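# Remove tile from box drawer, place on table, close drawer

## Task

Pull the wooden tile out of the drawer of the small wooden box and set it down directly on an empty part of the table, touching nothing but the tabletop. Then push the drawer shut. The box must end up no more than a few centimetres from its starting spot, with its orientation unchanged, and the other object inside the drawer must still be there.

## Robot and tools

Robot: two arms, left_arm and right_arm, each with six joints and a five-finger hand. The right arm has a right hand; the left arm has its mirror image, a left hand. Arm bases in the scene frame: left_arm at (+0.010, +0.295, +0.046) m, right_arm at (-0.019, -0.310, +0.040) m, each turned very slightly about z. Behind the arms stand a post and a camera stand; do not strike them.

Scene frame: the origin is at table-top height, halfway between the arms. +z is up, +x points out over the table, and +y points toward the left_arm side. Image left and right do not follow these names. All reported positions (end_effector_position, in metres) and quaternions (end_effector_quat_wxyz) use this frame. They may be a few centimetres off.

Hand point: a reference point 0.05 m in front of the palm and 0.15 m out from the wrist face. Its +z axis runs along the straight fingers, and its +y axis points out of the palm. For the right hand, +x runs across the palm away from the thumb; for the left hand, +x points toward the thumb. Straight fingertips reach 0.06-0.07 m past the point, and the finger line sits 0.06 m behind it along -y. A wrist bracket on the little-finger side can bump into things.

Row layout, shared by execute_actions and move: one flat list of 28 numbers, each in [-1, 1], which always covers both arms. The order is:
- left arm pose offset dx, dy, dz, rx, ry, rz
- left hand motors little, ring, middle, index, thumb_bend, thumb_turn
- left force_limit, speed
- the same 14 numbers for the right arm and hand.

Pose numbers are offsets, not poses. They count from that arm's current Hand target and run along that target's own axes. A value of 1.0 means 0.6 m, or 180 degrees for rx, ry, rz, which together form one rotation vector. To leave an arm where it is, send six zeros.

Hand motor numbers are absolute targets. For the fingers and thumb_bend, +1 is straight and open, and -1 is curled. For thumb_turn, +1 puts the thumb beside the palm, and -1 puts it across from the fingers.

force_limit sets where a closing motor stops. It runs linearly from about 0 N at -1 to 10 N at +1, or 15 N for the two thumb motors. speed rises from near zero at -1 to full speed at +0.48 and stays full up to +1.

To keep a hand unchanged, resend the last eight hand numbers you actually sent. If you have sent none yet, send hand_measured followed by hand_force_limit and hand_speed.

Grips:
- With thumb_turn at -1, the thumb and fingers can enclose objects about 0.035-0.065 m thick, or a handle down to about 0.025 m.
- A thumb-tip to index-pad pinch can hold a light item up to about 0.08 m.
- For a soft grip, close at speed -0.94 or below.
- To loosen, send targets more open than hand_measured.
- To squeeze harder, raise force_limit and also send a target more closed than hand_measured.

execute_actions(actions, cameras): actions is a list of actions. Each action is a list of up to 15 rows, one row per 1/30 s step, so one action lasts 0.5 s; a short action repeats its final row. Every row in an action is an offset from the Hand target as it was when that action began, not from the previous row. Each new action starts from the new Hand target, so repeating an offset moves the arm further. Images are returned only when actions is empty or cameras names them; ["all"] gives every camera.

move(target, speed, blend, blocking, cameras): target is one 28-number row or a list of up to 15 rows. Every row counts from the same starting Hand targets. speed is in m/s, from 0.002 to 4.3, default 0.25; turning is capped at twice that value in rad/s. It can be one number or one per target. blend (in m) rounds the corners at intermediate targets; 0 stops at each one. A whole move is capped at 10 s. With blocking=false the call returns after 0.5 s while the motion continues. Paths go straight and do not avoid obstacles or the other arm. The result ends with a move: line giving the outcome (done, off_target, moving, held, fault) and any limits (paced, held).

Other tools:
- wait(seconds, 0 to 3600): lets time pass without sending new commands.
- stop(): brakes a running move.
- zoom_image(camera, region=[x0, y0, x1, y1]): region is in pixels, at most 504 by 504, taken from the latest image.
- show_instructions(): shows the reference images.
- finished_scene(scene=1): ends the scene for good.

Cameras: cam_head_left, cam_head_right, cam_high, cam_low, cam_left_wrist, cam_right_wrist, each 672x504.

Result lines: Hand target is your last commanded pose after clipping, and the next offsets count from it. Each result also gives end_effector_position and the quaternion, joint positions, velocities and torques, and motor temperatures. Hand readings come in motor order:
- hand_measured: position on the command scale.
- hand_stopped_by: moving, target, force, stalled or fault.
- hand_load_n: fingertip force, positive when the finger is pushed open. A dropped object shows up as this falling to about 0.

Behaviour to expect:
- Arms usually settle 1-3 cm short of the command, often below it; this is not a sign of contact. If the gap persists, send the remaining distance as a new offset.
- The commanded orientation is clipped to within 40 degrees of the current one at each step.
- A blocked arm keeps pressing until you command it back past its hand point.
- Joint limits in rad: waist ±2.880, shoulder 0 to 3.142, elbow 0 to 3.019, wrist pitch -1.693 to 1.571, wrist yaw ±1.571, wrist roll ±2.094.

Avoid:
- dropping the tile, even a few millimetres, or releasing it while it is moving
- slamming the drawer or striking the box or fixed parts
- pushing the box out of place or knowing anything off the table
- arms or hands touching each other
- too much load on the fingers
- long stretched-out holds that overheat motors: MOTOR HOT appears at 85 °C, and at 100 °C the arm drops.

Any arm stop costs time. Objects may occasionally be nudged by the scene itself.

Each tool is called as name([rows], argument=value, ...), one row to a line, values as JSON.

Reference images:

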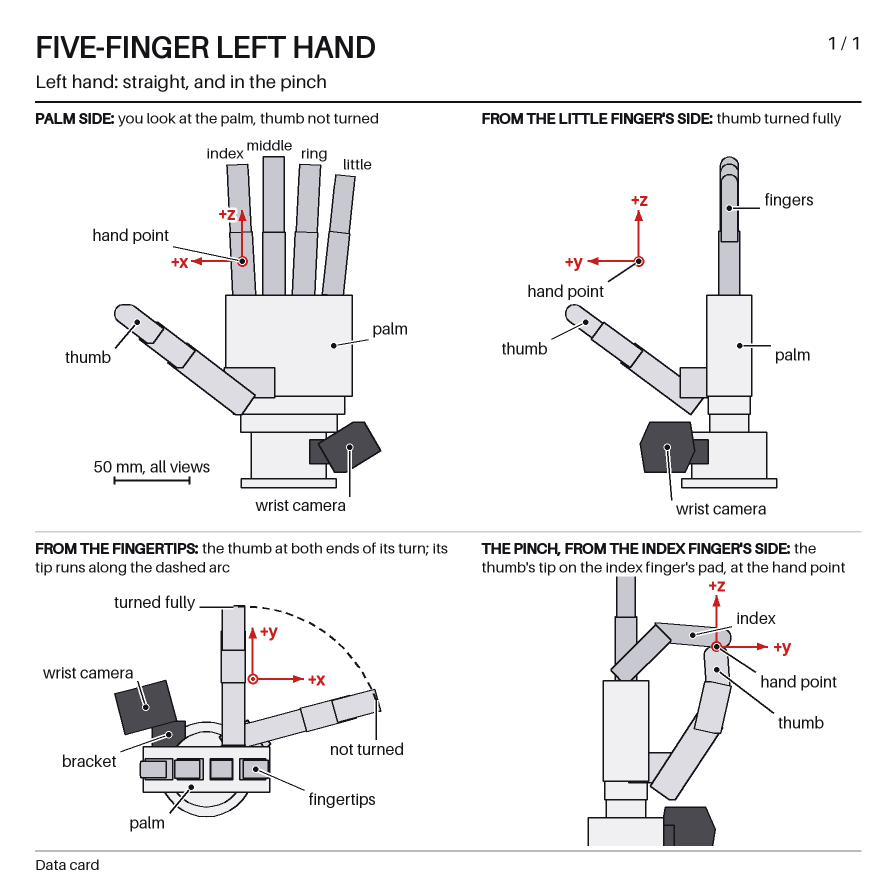

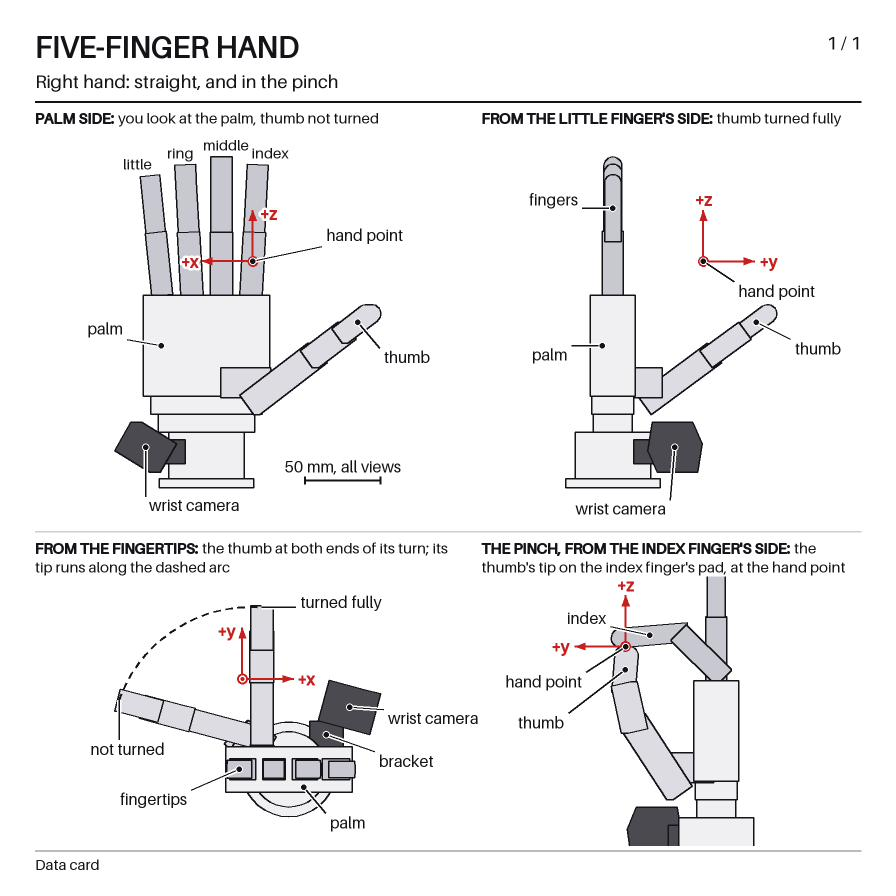

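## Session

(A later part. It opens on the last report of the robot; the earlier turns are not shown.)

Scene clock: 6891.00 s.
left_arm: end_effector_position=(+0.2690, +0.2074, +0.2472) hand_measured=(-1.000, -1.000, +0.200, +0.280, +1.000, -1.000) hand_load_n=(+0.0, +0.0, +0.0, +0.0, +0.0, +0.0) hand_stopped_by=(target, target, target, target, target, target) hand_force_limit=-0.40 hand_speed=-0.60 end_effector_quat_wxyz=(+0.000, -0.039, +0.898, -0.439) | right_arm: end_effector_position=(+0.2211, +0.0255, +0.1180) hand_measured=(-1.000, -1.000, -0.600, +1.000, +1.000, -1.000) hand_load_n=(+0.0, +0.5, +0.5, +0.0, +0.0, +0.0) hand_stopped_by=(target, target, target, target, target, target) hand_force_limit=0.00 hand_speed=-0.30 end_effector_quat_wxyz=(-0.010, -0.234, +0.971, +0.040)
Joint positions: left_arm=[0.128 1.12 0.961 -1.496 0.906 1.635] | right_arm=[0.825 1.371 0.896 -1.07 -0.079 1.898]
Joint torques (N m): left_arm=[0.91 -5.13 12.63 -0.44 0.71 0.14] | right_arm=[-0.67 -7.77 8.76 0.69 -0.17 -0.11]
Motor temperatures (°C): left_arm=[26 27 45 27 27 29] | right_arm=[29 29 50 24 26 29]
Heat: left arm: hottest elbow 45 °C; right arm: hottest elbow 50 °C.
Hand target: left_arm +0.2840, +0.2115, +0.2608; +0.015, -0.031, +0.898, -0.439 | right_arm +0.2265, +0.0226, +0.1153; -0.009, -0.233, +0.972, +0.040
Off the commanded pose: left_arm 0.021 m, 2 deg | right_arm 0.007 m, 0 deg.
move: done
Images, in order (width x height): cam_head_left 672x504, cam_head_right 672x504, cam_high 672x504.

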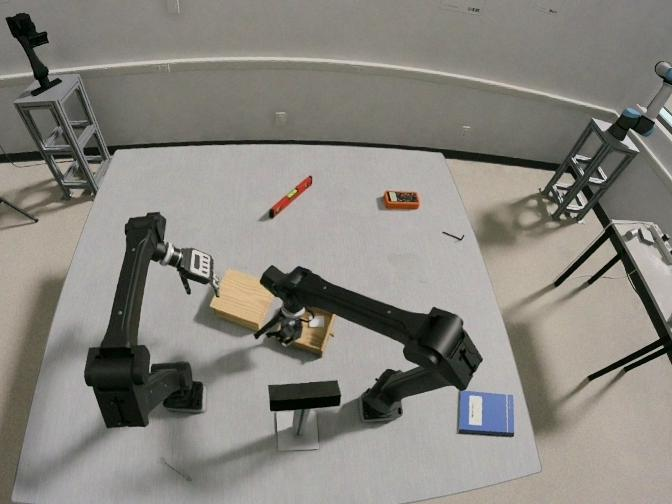

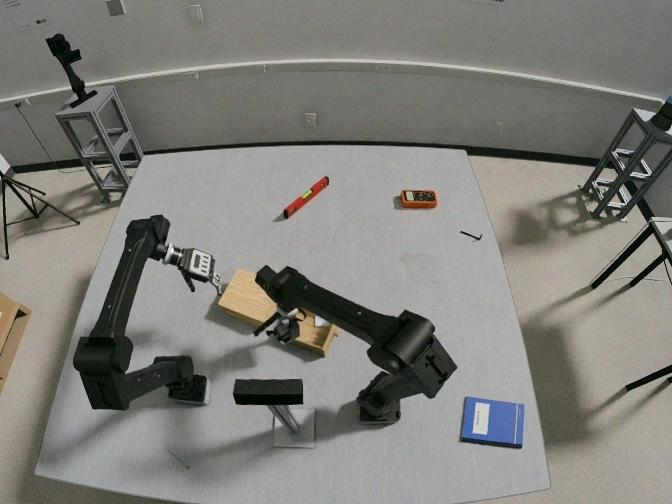

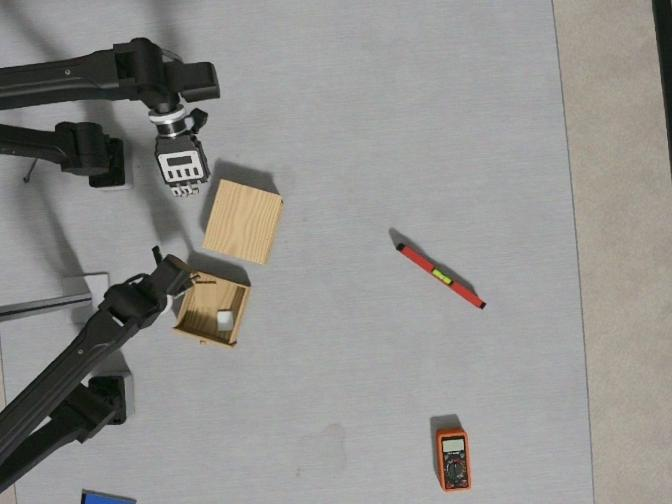

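move(target=[0,0,0,0,0,0,-1,-1,0.20,0.28,1,-1,-0.4,-0.6,-0.0037,-0.0093,-0.0008,0,0,0,-1,-1,-0.6,1,1,-1,0.0,-0.3], speed=0.08, cameras=["cam_high"])

zoom_image(camera="cam_high", region=[180, 260, 230, 310])

Scene clock: 6929.73 s.
left_arm: end_effector_position=(+0.2690, +0.2074, +0.2472) hand_measured=(-1.000, -1.000, +0.200, +0.280, +1.000, -1.000) hand_load_n=(+0.0, +0.0, +0.0, +0.0, +0.0, +0.0) hand_stopped_by=(target, target, target, target, target, target) hand_force_limit=-0.40 hand_speed=-0.60 end_effector_quat_wxyz=(+0.000, -0.039, +0.898, -0.439) | right_arm: end_effector_position=(+0.2262, +0.0209, +0.1181) hand_measured=(-1.000, -1.000, -0.600, +1.000, +1.000, -1.000) hand_load_n=(+0.0, +0.0, +0.0, +0.0, +0.0, +0.0) hand_stopped_by=(target, target, target, target, target, target) hand_force_limit=0.00 hand_speed=-0.30 end_effector_quat_wxyz=(-0.009, -0.233, +0.972, +0.040)
Joint positions: left_arm=[0.128 1.12 0.961 -1.496 0.906 1.635] | right_arm=[0.807 1.371 0.896 -1.07 -0.079 1.881]
Joint torques (N m): left_arm=[0.97 -5.25 12.6 -0.47 0.72 0.13] | right_arm=[-0.56 -7.59 8.91 0.64 -0.18 -0.1]
Heat: left arm: hottest elbow 45 °C; right arm: hottest elbow 49 °C.
Hand target: left_arm +0.2840, +0.2115, +0.2608; +0.015, -0.031, +0.898, -0.439 | right_arm +0.2311, +0.0186, +0.1153; -0.009, -0.233, +0.972, +0.040
Off the commanded pose: left_arm 0.021 m, 2 deg | right_arm 0.006 m, 0 deg.
move: done

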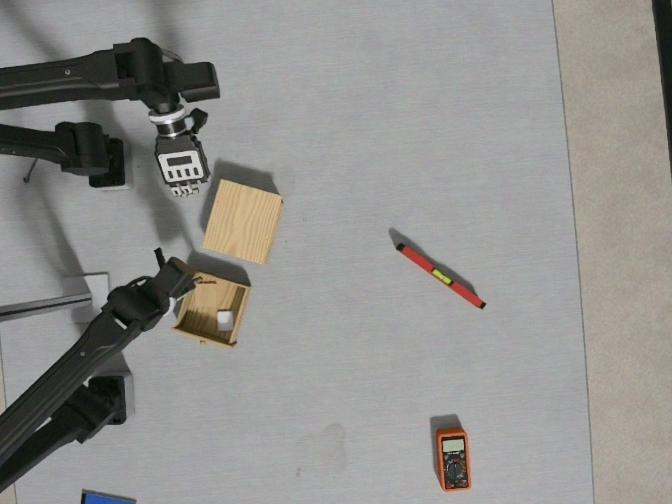

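Scaled by 10.080 from the camera's image (finer frame: 960x720).

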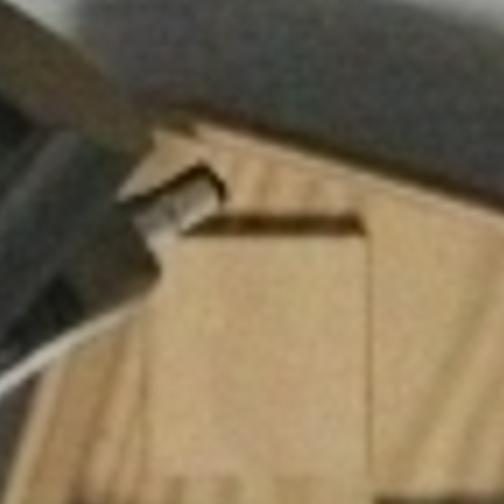

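move(target=[0,0,0,0,0,0,-1,-1,0.20,0.28,1,-1,-0.4,-0.6,0.0016,-0.0080,0.0608,0,0,0,-1,-1,-0.6,1,1,-1,0.0,-0.3], speed=0.06, cameras=["cam_high","cam_head_left"])

zoom_image(camera="cam_high", region=[180, 260, 230, 310])

Scene clock: 6940.73 s.
left_arm: end_effector_position=(+0.2690, +0.2074, +0.2472) hand_measured=(-1.000, -1.000, +0.200, +0.280, +1.000, -1.000) hand_load_n=(+0.0, +0.5, +0.0, +0.0, +0.0, +0.0) hand_stopped_by=(target, target, target, target, target, target) hand_force_limit=-0.40 hand_speed=-0.60 end_effector_quat_wxyz=(+0.000, -0.039, +0.898, -0.439) | right_arm: end_effector_position=(+0.2262, +0.0206, +0.0822) hand_measured=(-1.000, -1.000, -0.600, +1.000, +1.000, -1.000) hand_load_n=(+0.0, +0.0, +0.0, +0.0, +0.0, +0.0) hand_stopped_by=(target, target, target, target, target, target) hand_force_limit=0.00 hand_speed=-0.30 end_effector_quat_wxyz=(-0.009, -0.235, +0.971, +0.041)
Joint positions: left_arm=[0.128 1.12 0.961 -1.496 0.906 1.635] | right_arm=[0.805 1.425 0.841 -0.96 -0.079 1.876]
Joint torques (N m): left_arm=[0.97 -5.19 12.59 -0.49 0.72 0.14] | right_arm=[-0.73 -8 8.09 0.7 -0.18 -0.1]
Heat: left arm: hottest elbow 45 °C; right arm: hottest elbow 48 °C.
Hand target: left_arm +0.2840, +0.2115, +0.2608; +0.015, -0.031, +0.898, -0.439 | right_arm +0.2310, +0.0166, +0.0785; -0.009, -0.233, +0.972, +0.040
Off the commanded pose: left_arm 0.021 m, 2 deg | right_arm 0.007 m, 0 deg.
move: done
Images, in order (width x height): cam_head_left 672x504, cam_high 672x504.

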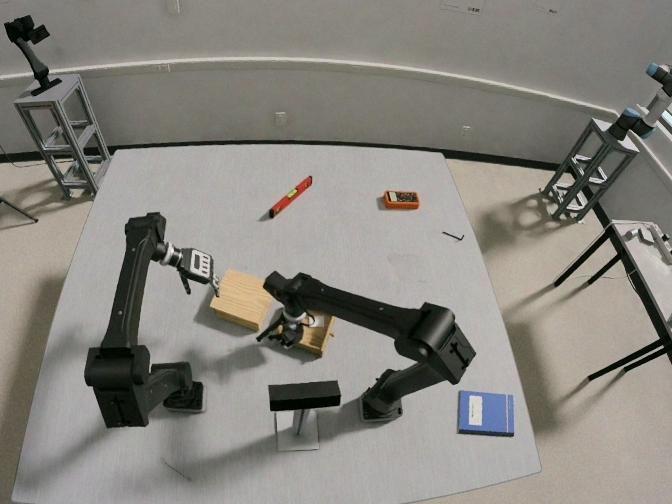

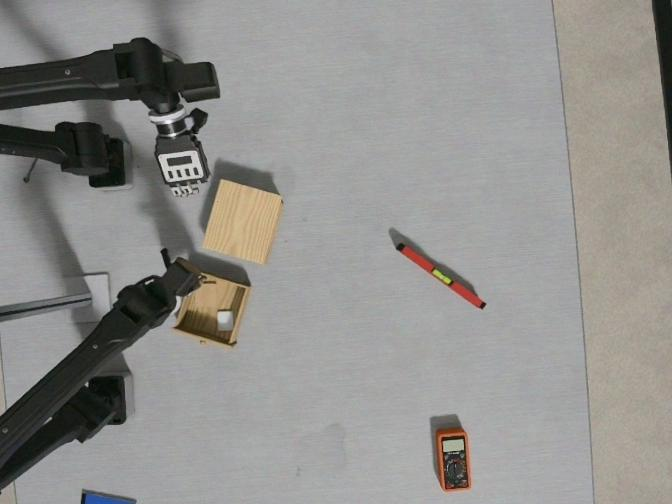

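Scaled by 10.080 from the camera's image (finer frame: 960x720).

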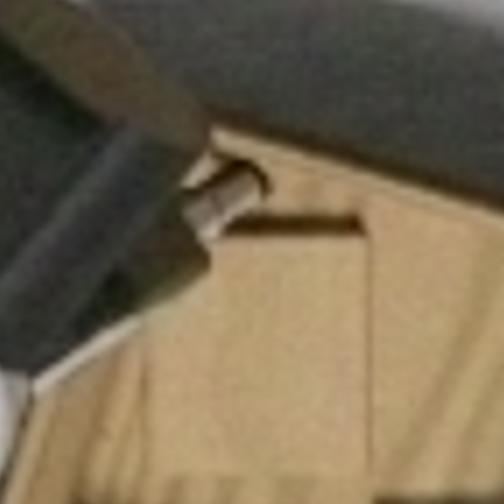

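move(target=[0,0,0,0,0,0,-1,-1,0.20,0.28,1,-1,-0.4,-0.6,0.0249,-0.0367,-0.0156,0,0,0,-1,-1,-0.6,1,1,-1,0.0,-0.3], speed=0.04, cameras=["cam_high","cam_head_left"])

zoom_image(camera="cam_high", region=[160, 240, 260, 360])

Scene clock: 6970.67 s.
left_arm: end_effector_position=(+0.2690, +0.2074, +0.2472) hand_measured=(-1.000, -1.000, +0.200, +0.280, +1.000, -1.000) hand_load_n=(+0.0, +0.0, +0.0, +0.0, +0.0, +0.0) hand_stopped_by=(target, target, target, target, target, target) hand_force_limit=-0.40 hand_speed=-0.60 end_effector_quat_wxyz=(+0.000, -0.039, +0.898, -0.439) | right_arm: end_effector_position=(+0.2265, -0.0049, +0.0832) hand_measured=(-1.000, -1.000, -0.600, +1.000, +1.000, -1.000) hand_load_n=(+0.0, +0.0, +0.0, +0.0, +0.0, +0.0) hand_stopped_by=(target, target, target, target, target, target) hand_force_limit=0.00 hand_speed=-0.30 end_effector_quat_wxyz=(-0.010, -0.234, +0.971, +0.039)
Joint positions: left_arm=[0.128 1.12 0.961 -1.496 0.906 1.635] | right_arm=[0.752 1.381 0.801 -0.971 -0.079 1.825]
Joint torques (N m): left_arm=[0.79 -5.25 12.57 -0.44 0.72 0.13] | right_arm=[-0.67 -8.94 7.97 0.06 -0.23 -0.11]
Heat: left arm: hottest elbow 45 °C; right arm: hottest elbow 46 °C.
Hand target: left_arm +0.2840, +0.2115, +0.2608; +0.015, -0.031, +0.898, -0.439 | right_arm +0.2281, -0.0105, +0.0859; -0.009, -0.233, +0.972, +0.040
Off the commanded pose: left_arm 0.021 m, 2 deg | right_arm 0.006 m, 0 deg.
move: done
Images, in order (width x height): cam_head_left 672x504, cam_high 672x504.

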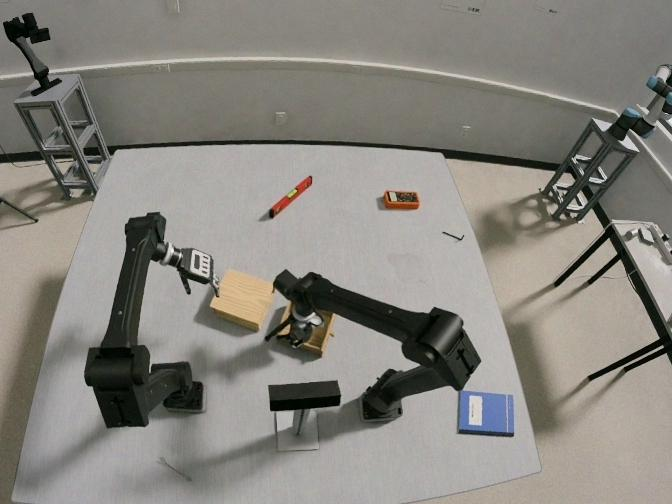

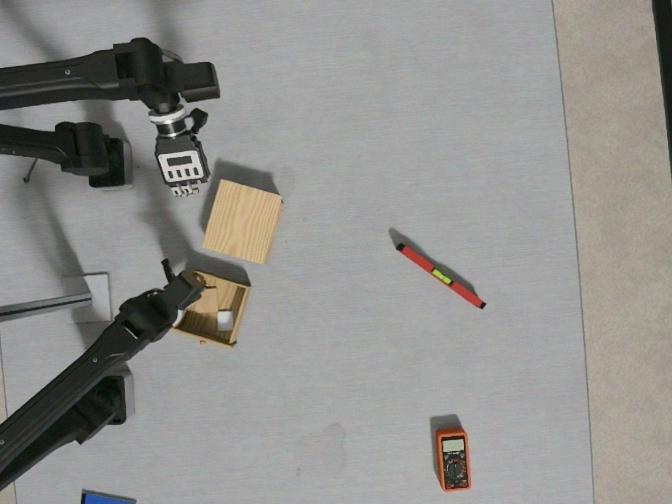

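Scaled by 4.200 from the camera's image (finer frame: 960x720).

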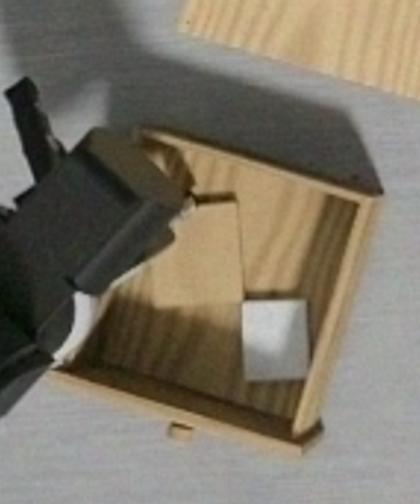

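execute_actions(actions=[])

zoom_image(camera="cam_high", region=[185, 265, 235, 315])

zoom_image(camera="cam_head_left", region=[270, 290, 350, 370])

Scene clock: 7018.37 s.
left_arm: end_effector_position=(+0.2690, +0.2074, +0.2472) hand_measured=(-1.000, -1.000, +0.200, +0.280, +1.000, -1.000) hand_load_n=(+0.0, +0.0, +0.0, +0.0, +0.0, +0.0) hand_stopped_by=(target, target, target, target, target, target) hand_force_limit=-0.40 hand_speed=-0.60 end_effector_quat_wxyz=(+0.000, -0.039, +0.898, -0.439) | right_arm: end_effector_position=(+0.2265, -0.0049, +0.0832) hand_measured=(-1.000, -1.000, -0.600, +1.000, +1.000, -1.000) hand_load_n=(+0.5, +0.0, +0.0, +0.0, -0.5, +0.0) hand_stopped_by=(target, target, target, target, target, target) hand_force_limit=0.00 hand_speed=-0.30 end_effector_quat_wxyz=(-0.010, -0.234, +0.971, +0.039)
Joint positions: left_arm=[0.128 1.12 0.961 -1.496 0.906 1.635] | right_arm=[0.752 1.381 0.801 -0.971 -0.079 1.824]
Joint velocities: within noise
Joint torques (N m): left_arm=[0.91 -5.25 12.57 -0.46 0.72 0.13] | right_arm=[-0.62 -8.94 7.97 0.05 -0.23 -0.09]
Motor temperatures (°C): left_arm=[26 27 45 27 27 29] | right_arm=[29 29 45 24 26 29]
Heat: left arm: hottest elbow 45 °C; right arm: hottest elbow 45 °C.
Hand target: left_arm +0.2840, +0.2115, +0.2608; +0.015, -0.031, +0.898, -0.439 | right_arm +0.2281, -0.0105, +0.0859; -0.009, -0.233, +0.972, +0.040
Off the commanded pose: left_arm 0.021 m, 2 deg | right_arm 0.006 m, 0 deg.

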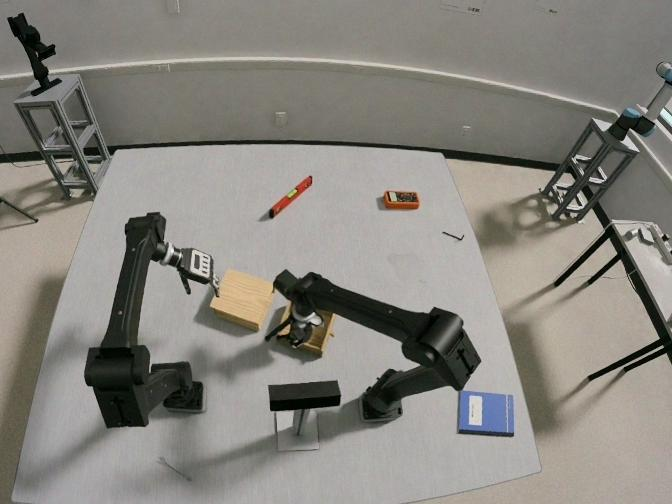

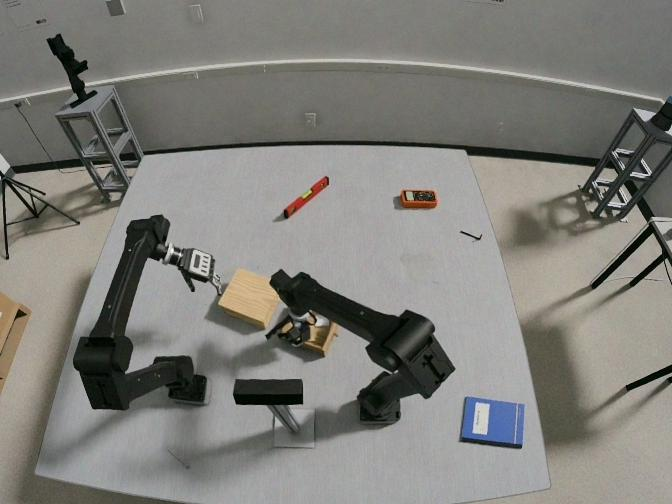

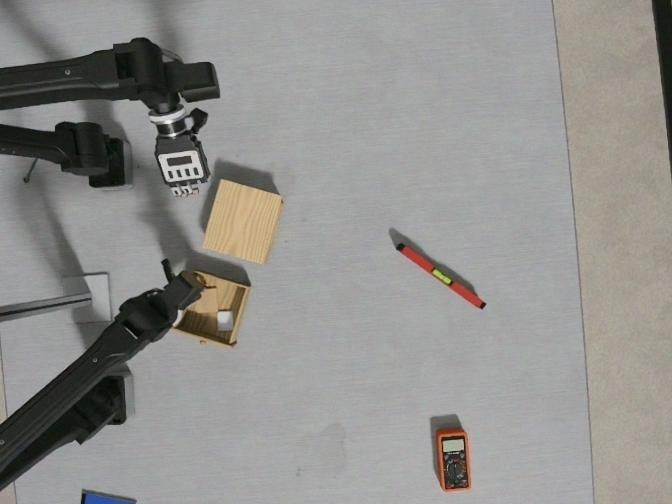

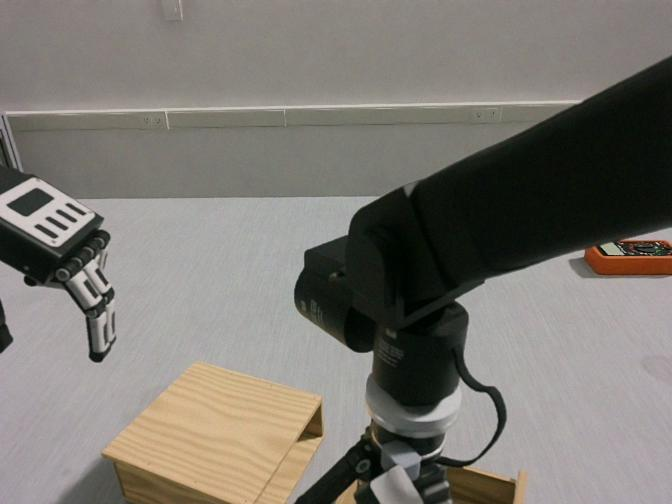

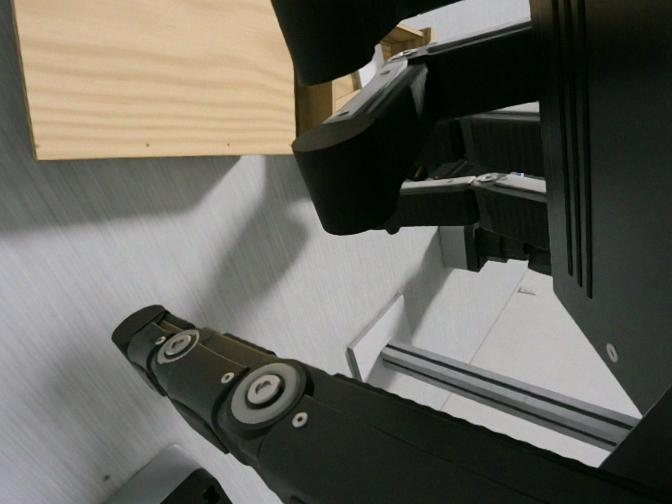

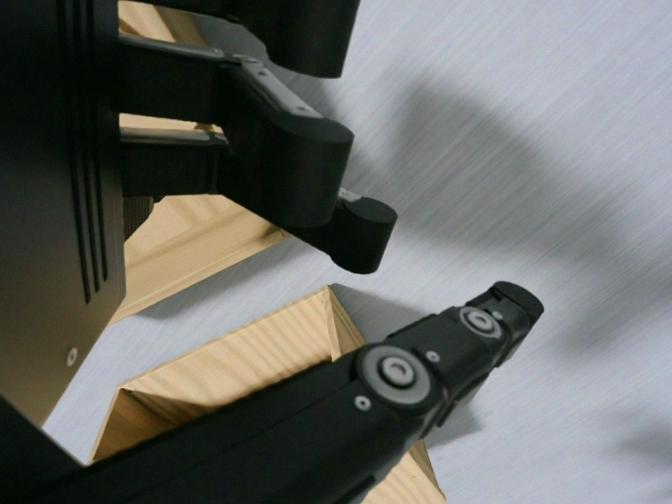

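Scaled by 10.080 from the camera's image (finer frame: 960x720).

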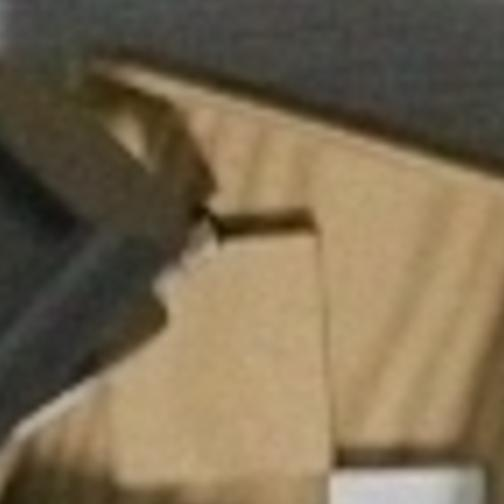

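Scaled by 6.300 from the camera's image (finer frame: 960x720).

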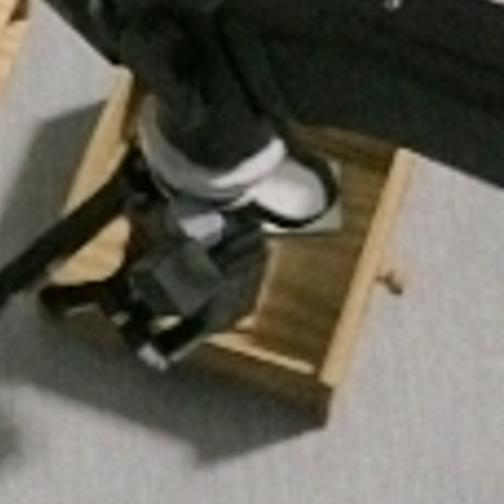

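move([
  [0,0,0,0,0,0,-1,-1,0.20,0.28,1,-1,-0.4,-0.6,-0.0001,0.0096,-0.1161,0,0,0,-1,-1,-0.6,1,1,-1,0.0,-0.3],
  [0,0,0,0,0,0,-1,-1,0.20,0.28,1,-1,-0.4,-0.6,-0.0419,-0.0668,-0.0639,0,0,0,-1,-1,-0.6,1,1,-1,0.0,-0.3],
], speed=0.1, blend=0.01, cameras=["cam_high","cam_head_left"])

zoom_image(camera="cam_high", region=[175, 260, 255, 350])

Scene clock: 7046.70 s.
left_arm: end_effector_position=(+0.2690, +0.2074, +0.2472) hand_measured=(-1.000, -1.000, +0.200, +0.280, +1.000, -1.000) hand_load_n=(+0.0, +0.0, +0.0, +0.0, +0.0, +0.0) hand_stopped_by=(target, target, target, target, target, target) hand_force_limit=-0.40 hand_speed=-0.60 end_effector_quat_wxyz=(+0.000, -0.039, +0.898, -0.439) | right_arm: end_effector_position=(+0.2548, -0.0432, +0.1110) hand_measured=(-1.000, -1.000, -0.600, +1.000, +1.000, -1.000) hand_load_n=(+0.0, +0.0, +0.0, +0.0, +0.0, +0.0) hand_stopped_by=(target, target, target, target, target, target) hand_force_limit=0.00 hand_speed=-0.30 end_effector_quat_wxyz=(-0.025, -0.231, +0.972, +0.033)
Joint positions: left_arm=[0.128 1.12 0.961 -1.496 0.906 1.635] | right_arm=[0.612 1.357 0.865 -1.103 -0.079 1.688]
Joint torques (N m): left_arm=[0.97 -5.07 12.59 -0.47 0.72 0.13] | right_arm=[-0.38 -7.41 11.49 0.58 -0.27 -0.11]
Heat: left arm: hottest elbow 46 °C; right arm: hottest elbow 45 °C.
Hand target: left_arm +0.2840, +0.2115, +0.2608; +0.015, -0.031, +0.898, -0.439 | right_arm +0.2700, -0.0375, +0.1209; -0.009, -0.233, +0.972, +0.040
Off the commanded pose: left_arm 0.021 m, 2 deg | right_arm 0.019 m, 2 deg.
move: off_target (right_arm)
Images, in order (width x height): cam_head_left 672x504, cam_high 672x504.

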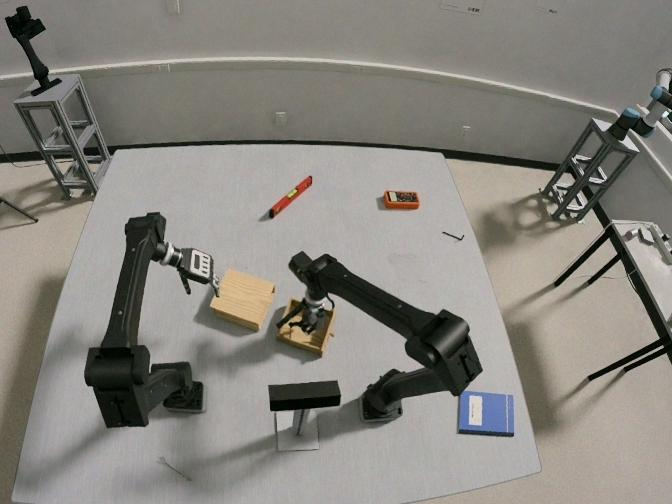

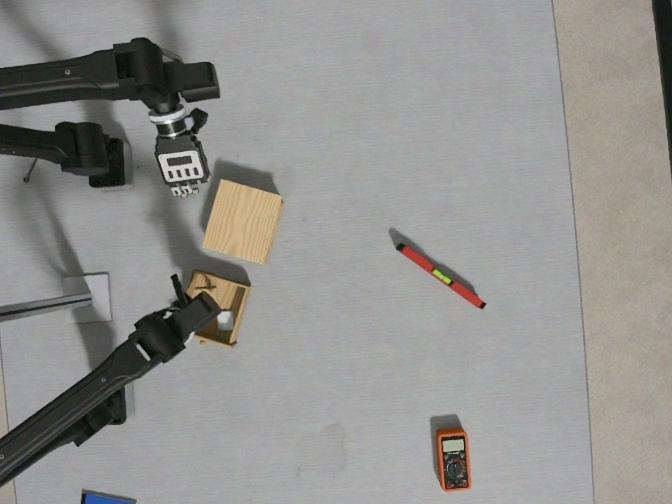

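Scaled by 5.600 from the camera's image (finer frame: 960x720).

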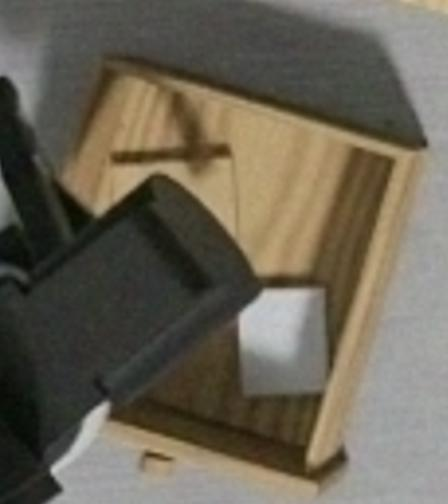

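move([
  [0,0,0,0,0,0,-1,-1,0.20,0.28,1,-1,-0.4,-0.6,-0.0001,0.0068,-0.083,0,0,0,-1,-1,-0.6,1,1,-1,0.0,-0.3],
  [0,0,0,0,0,0,-1,-1,0.20,0.28,1,-1,-0.4,-0.6,0.1847,-0.4353,-0.1195,0,0,0,-1,-1,-0.6,1,1,-1,0.0,-0.3],
], speed=0.25, blend=0.02, cameras=["cam_high","cam_head_left","cam_head_right"])

zoom_image(camera="cam_high", region=[175, 260, 255, 350])

zoom_image(camera="cam_high", region=[180, 265, 230, 315])

Scene clock: 7071.13 s.
left_arm: end_effector_position=(+0.2690, +0.2074, +0.2472) hand_measured=(-1.000, -1.000, +0.200, +0.280, +1.000, -1.000) hand_load_n=(+0.0, +0.0, +0.0, +0.0, +0.0, +0.0) hand_stopped_by=(target, target, target, target, target, target) hand_force_limit=-0.40 hand_speed=-0.60 end_effector_quat_wxyz=(+0.000, -0.039, +0.898, -0.439) | right_arm: end_effector_position=(+0.2772, -0.3189, +0.1567) hand_measured=(-1.000, -1.000, -0.600, +1.000, +1.000, -1.000) hand_load_n=(+0.0, +0.0, +0.0, -0.5, +0.0, +0.5) hand_stopped_by=(target, target, target, target, target, target) hand_force_limit=0.00 hand_speed=-0.30 end_effector_quat_wxyz=(-0.025, -0.229, +0.972, +0.047)
Joint positions: left_arm=[0.128 1.12 0.961 -1.496 0.906 1.635] | right_arm=[-0.261 1.262 0.904 -1.303 -0.057 0.819]
Joint torques (N m): left_arm=[0.91 -5.25 12.57 -0.46 0.74 0.13] | right_arm=[0.03 -6.36 13.12 -0.2 -0.23 -0.05]
Heat: left arm: hottest elbow 46 °C; right arm: hottest elbow 46 °C.
Hand target: left_arm +0.2840, +0.2115, +0.2608; +0.015, -0.031, +0.898, -0.439 | right_arm +0.2920, -0.3250, +0.1708; -0.009, -0.233, +0.972, +0.040
Off the commanded pose: left_arm 0.021 m, 2 deg | right_arm 0.021 m, 2 deg.
move: off_target (right_arm)
Images, in order (width x height): cam_head_left 672x504, cam_head_right 672x504, cam_high 672x504.

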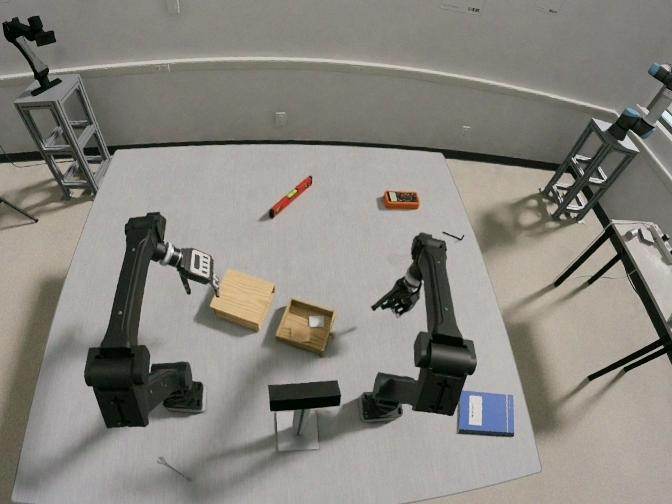

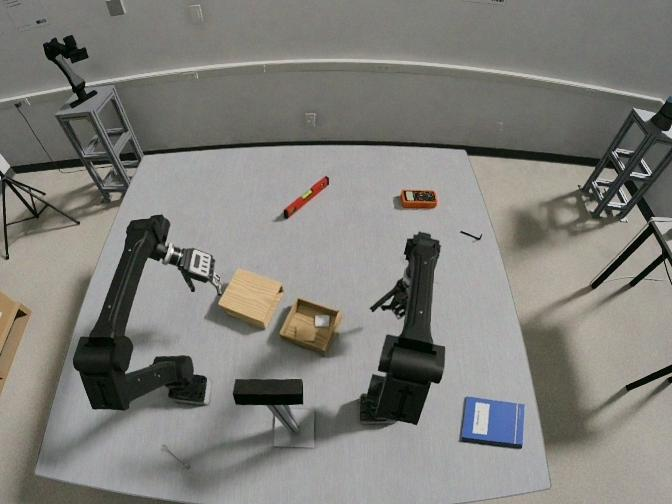

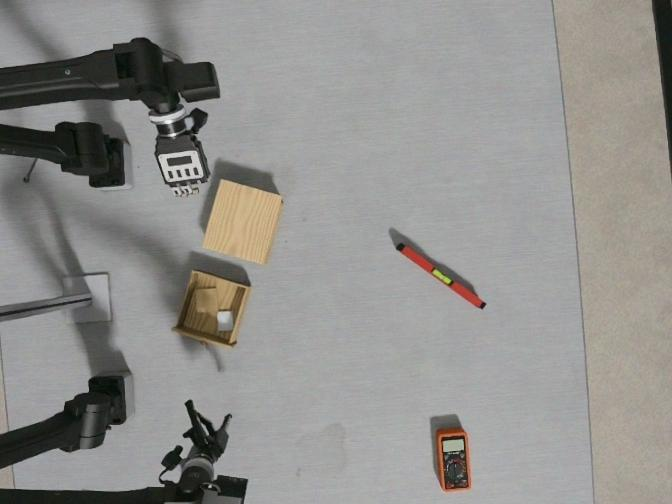

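Scaled by 5.600 from the camera's image (finer frame: 960x720).

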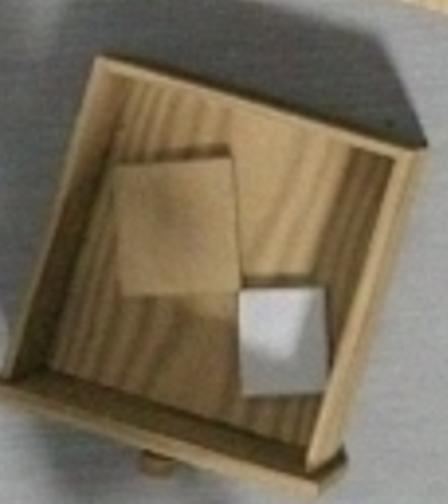

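Scaled by 10.080 from the camera's image (finer frame: 960x720).

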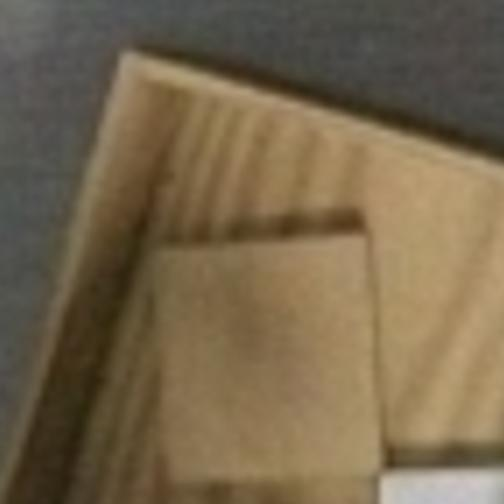

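move(target=[0.1379,-0.1831,0.4799,0,0.0131,0.0103,-1,-1,0.13,0.21,1,-1,-0.4,-0.6,0,0,0,0,0,0,-1,-1,-0.6,1,1,-1,0.0,-0.3], speed=0.25, cameras=["cam_high","cam_left_wrist"])

Scene clock: 7129.90 s.
left_arm: end_effector_position=(+0.2183, -0.0833, +0.1679) hand_measured=(-1.000, -1.000, +0.130, +0.210, +1.000, -1.000) hand_load_n=(+0.0, +0.0, +0.0, +0.0, +0.0, +0.0) hand_stopped_by=(target, target, target, target, target, target) hand_force_limit=-0.40 hand_speed=-0.60 end_effector_quat_wxyz=(+0.000, -0.003, +0.901, -0.433) | right_arm: end_effector_position=(+0.2772, -0.3189, +0.1567) hand_measured=(-1.000, -1.000, -0.600, +1.000, +1.000, -1.000) hand_load_n=(+0.0, +0.5, +0.0, +0.0, -0.5, +0.0) hand_stopped_by=(target, target, target, target, target, target) hand_force_limit=0.00 hand_speed=-0.30 end_effector_quat_wxyz=(-0.025, -0.229, +0.972, +0.047)
Joint positions: left_arm=[-0.815 1.236 0.786 -0.372 0.549 0.51] | right_arm=[-0.261 1.262 0.904 -1.303 -0.057 0.818]
Joint torques (N m): left_arm=[0.32 -8.76 9.28 1.91 0.21 -0.16] | right_arm=[0.03 -6.3 13.14 -0.21 -0.23 -0.09]
Heat: left arm: hottest elbow 46 °C; right arm: hottest elbow 48 °C.
Hand target: left_arm +0.2219, -0.0881, +0.1705; +0.004, -0.007, +0.898, -0.439 | right_arm +0.2920, -0.3251, +0.1708; -0.009, -0.233, +0.972, +0.040
Off the commanded pose: left_arm 0.007 m, 1 deg | right_arm 0.021 m, 2 deg.
move: done

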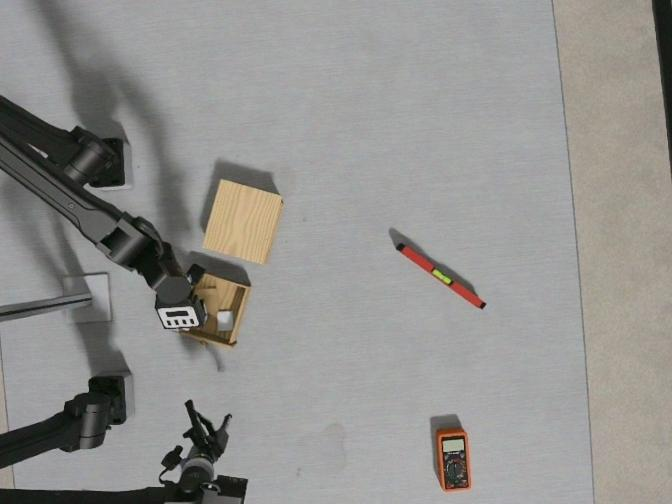

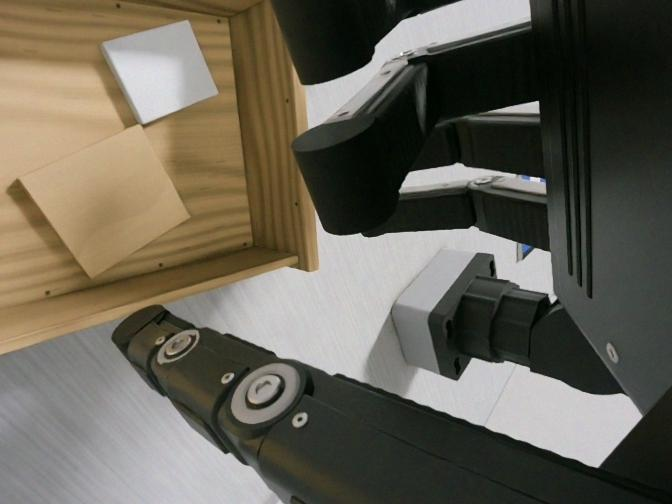

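move(target=[-0.0033,0.1313,0.1027,0,0,0,-1,-1,0.13,0.21,1,-1,-0.4,-0.6,0,0,0,0,0,0,-1,-1,-0.6,1,1,-1,0.0,-0.3], speed=0.12, cameras=["cam_head_left","cam_head_right","cam_left_wrist"])

zoom_image(camera="cam_head_left", region=[265, 300, 325, 360])

zoom_image(camera="cam_head_right", region=[275, 300, 335, 360])

Scene clock: 7142.97 s.
left_arm: end_effector_position=(+0.2227, -0.0881, +0.0741) hand_measured=(-1.000, -1.000, +0.130, +0.210, +1.000, -1.000) hand_load_n=(+0.0, +0.0, +0.0, +0.0, +0.0, +0.0) hand_stopped_by=(target, target, target, target, target, target) hand_force_limit=-0.40 hand_speed=-0.60 end_effector_quat_wxyz=(+0.004, -0.001, +0.899, -0.437) | right_arm: end_effector_position=(+0.2772, -0.3189, +0.1567) hand_measured=(-1.000, -1.000, -0.600, +1.000, +1.000, -1.000) hand_load_n=(+0.0, +0.0, +0.0, +0.0, +0.0, +0.0) hand_stopped_by=(target, target, target, target, target, target) hand_force_limit=0.00 hand_speed=-0.30 end_effector_quat_wxyz=(-0.025, -0.229, +0.972, +0.047)
Joint positions: left_arm=[-0.815 1.428 0.657 -0.038 0.549 0.51] | right_arm=[-0.261 1.262 0.904 -1.303 -0.057 0.818]
Joint torques (N m): left_arm=[0.5 -9.58 6.83 1.88 0.29 -0.11] | right_arm=[0.03 -6.36 13.14 -0.18 -0.23 -0.09]
Heat: left arm: hottest elbow 45 °C; right arm: hottest elbow 48 °C.
Hand target: left_arm +0.2239, -0.0882, +0.0705; +0.004, -0.007, +0.898, -0.439 | right_arm +0.2920, -0.3251, +0.1708; -0.009, -0.233, +0.972, +0.040
Off the commanded pose: left_arm 0.004 m, 1 deg | right_arm 0.021 m, 2 deg.
move: done

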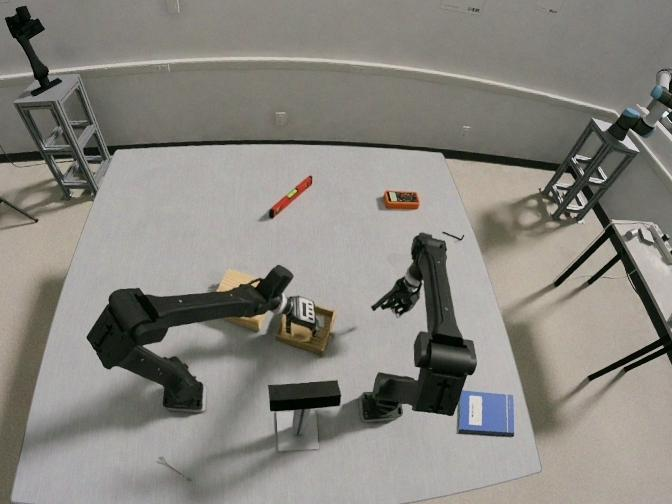

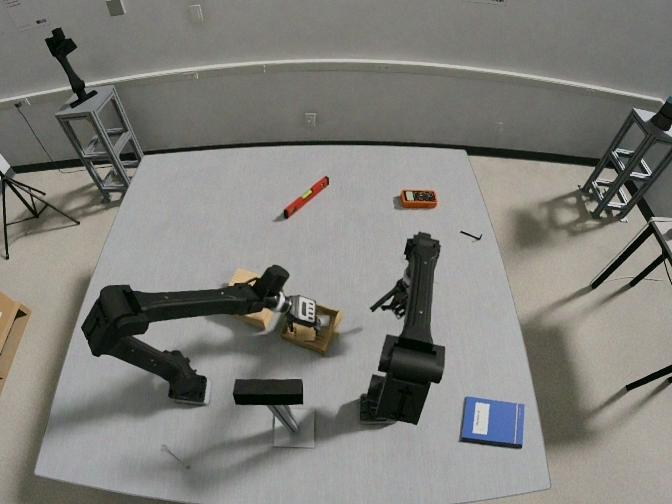

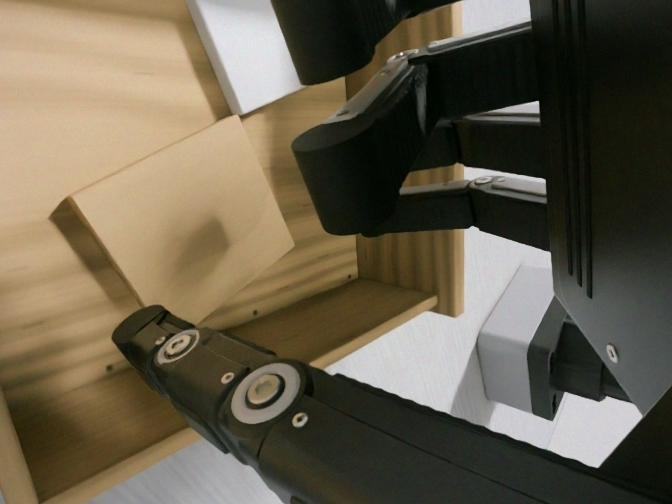

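Scaled by 8.400 from the camera's image (finer frame: 960x720).

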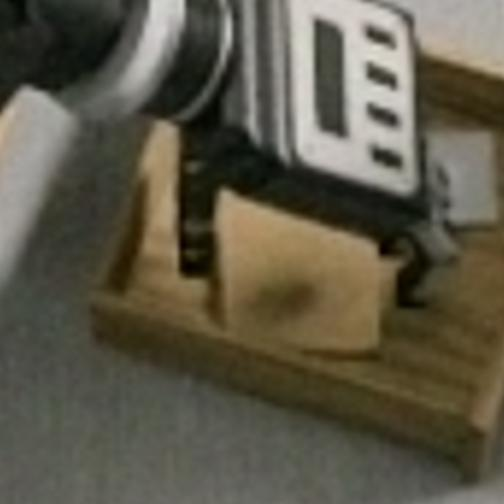

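Scaled by 8.400 from the camera's image (finer frame: 960x720).

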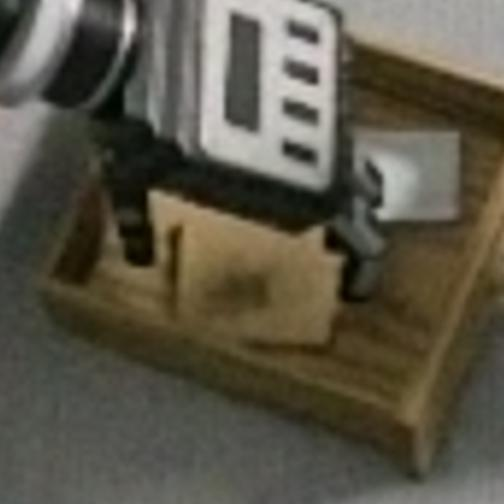

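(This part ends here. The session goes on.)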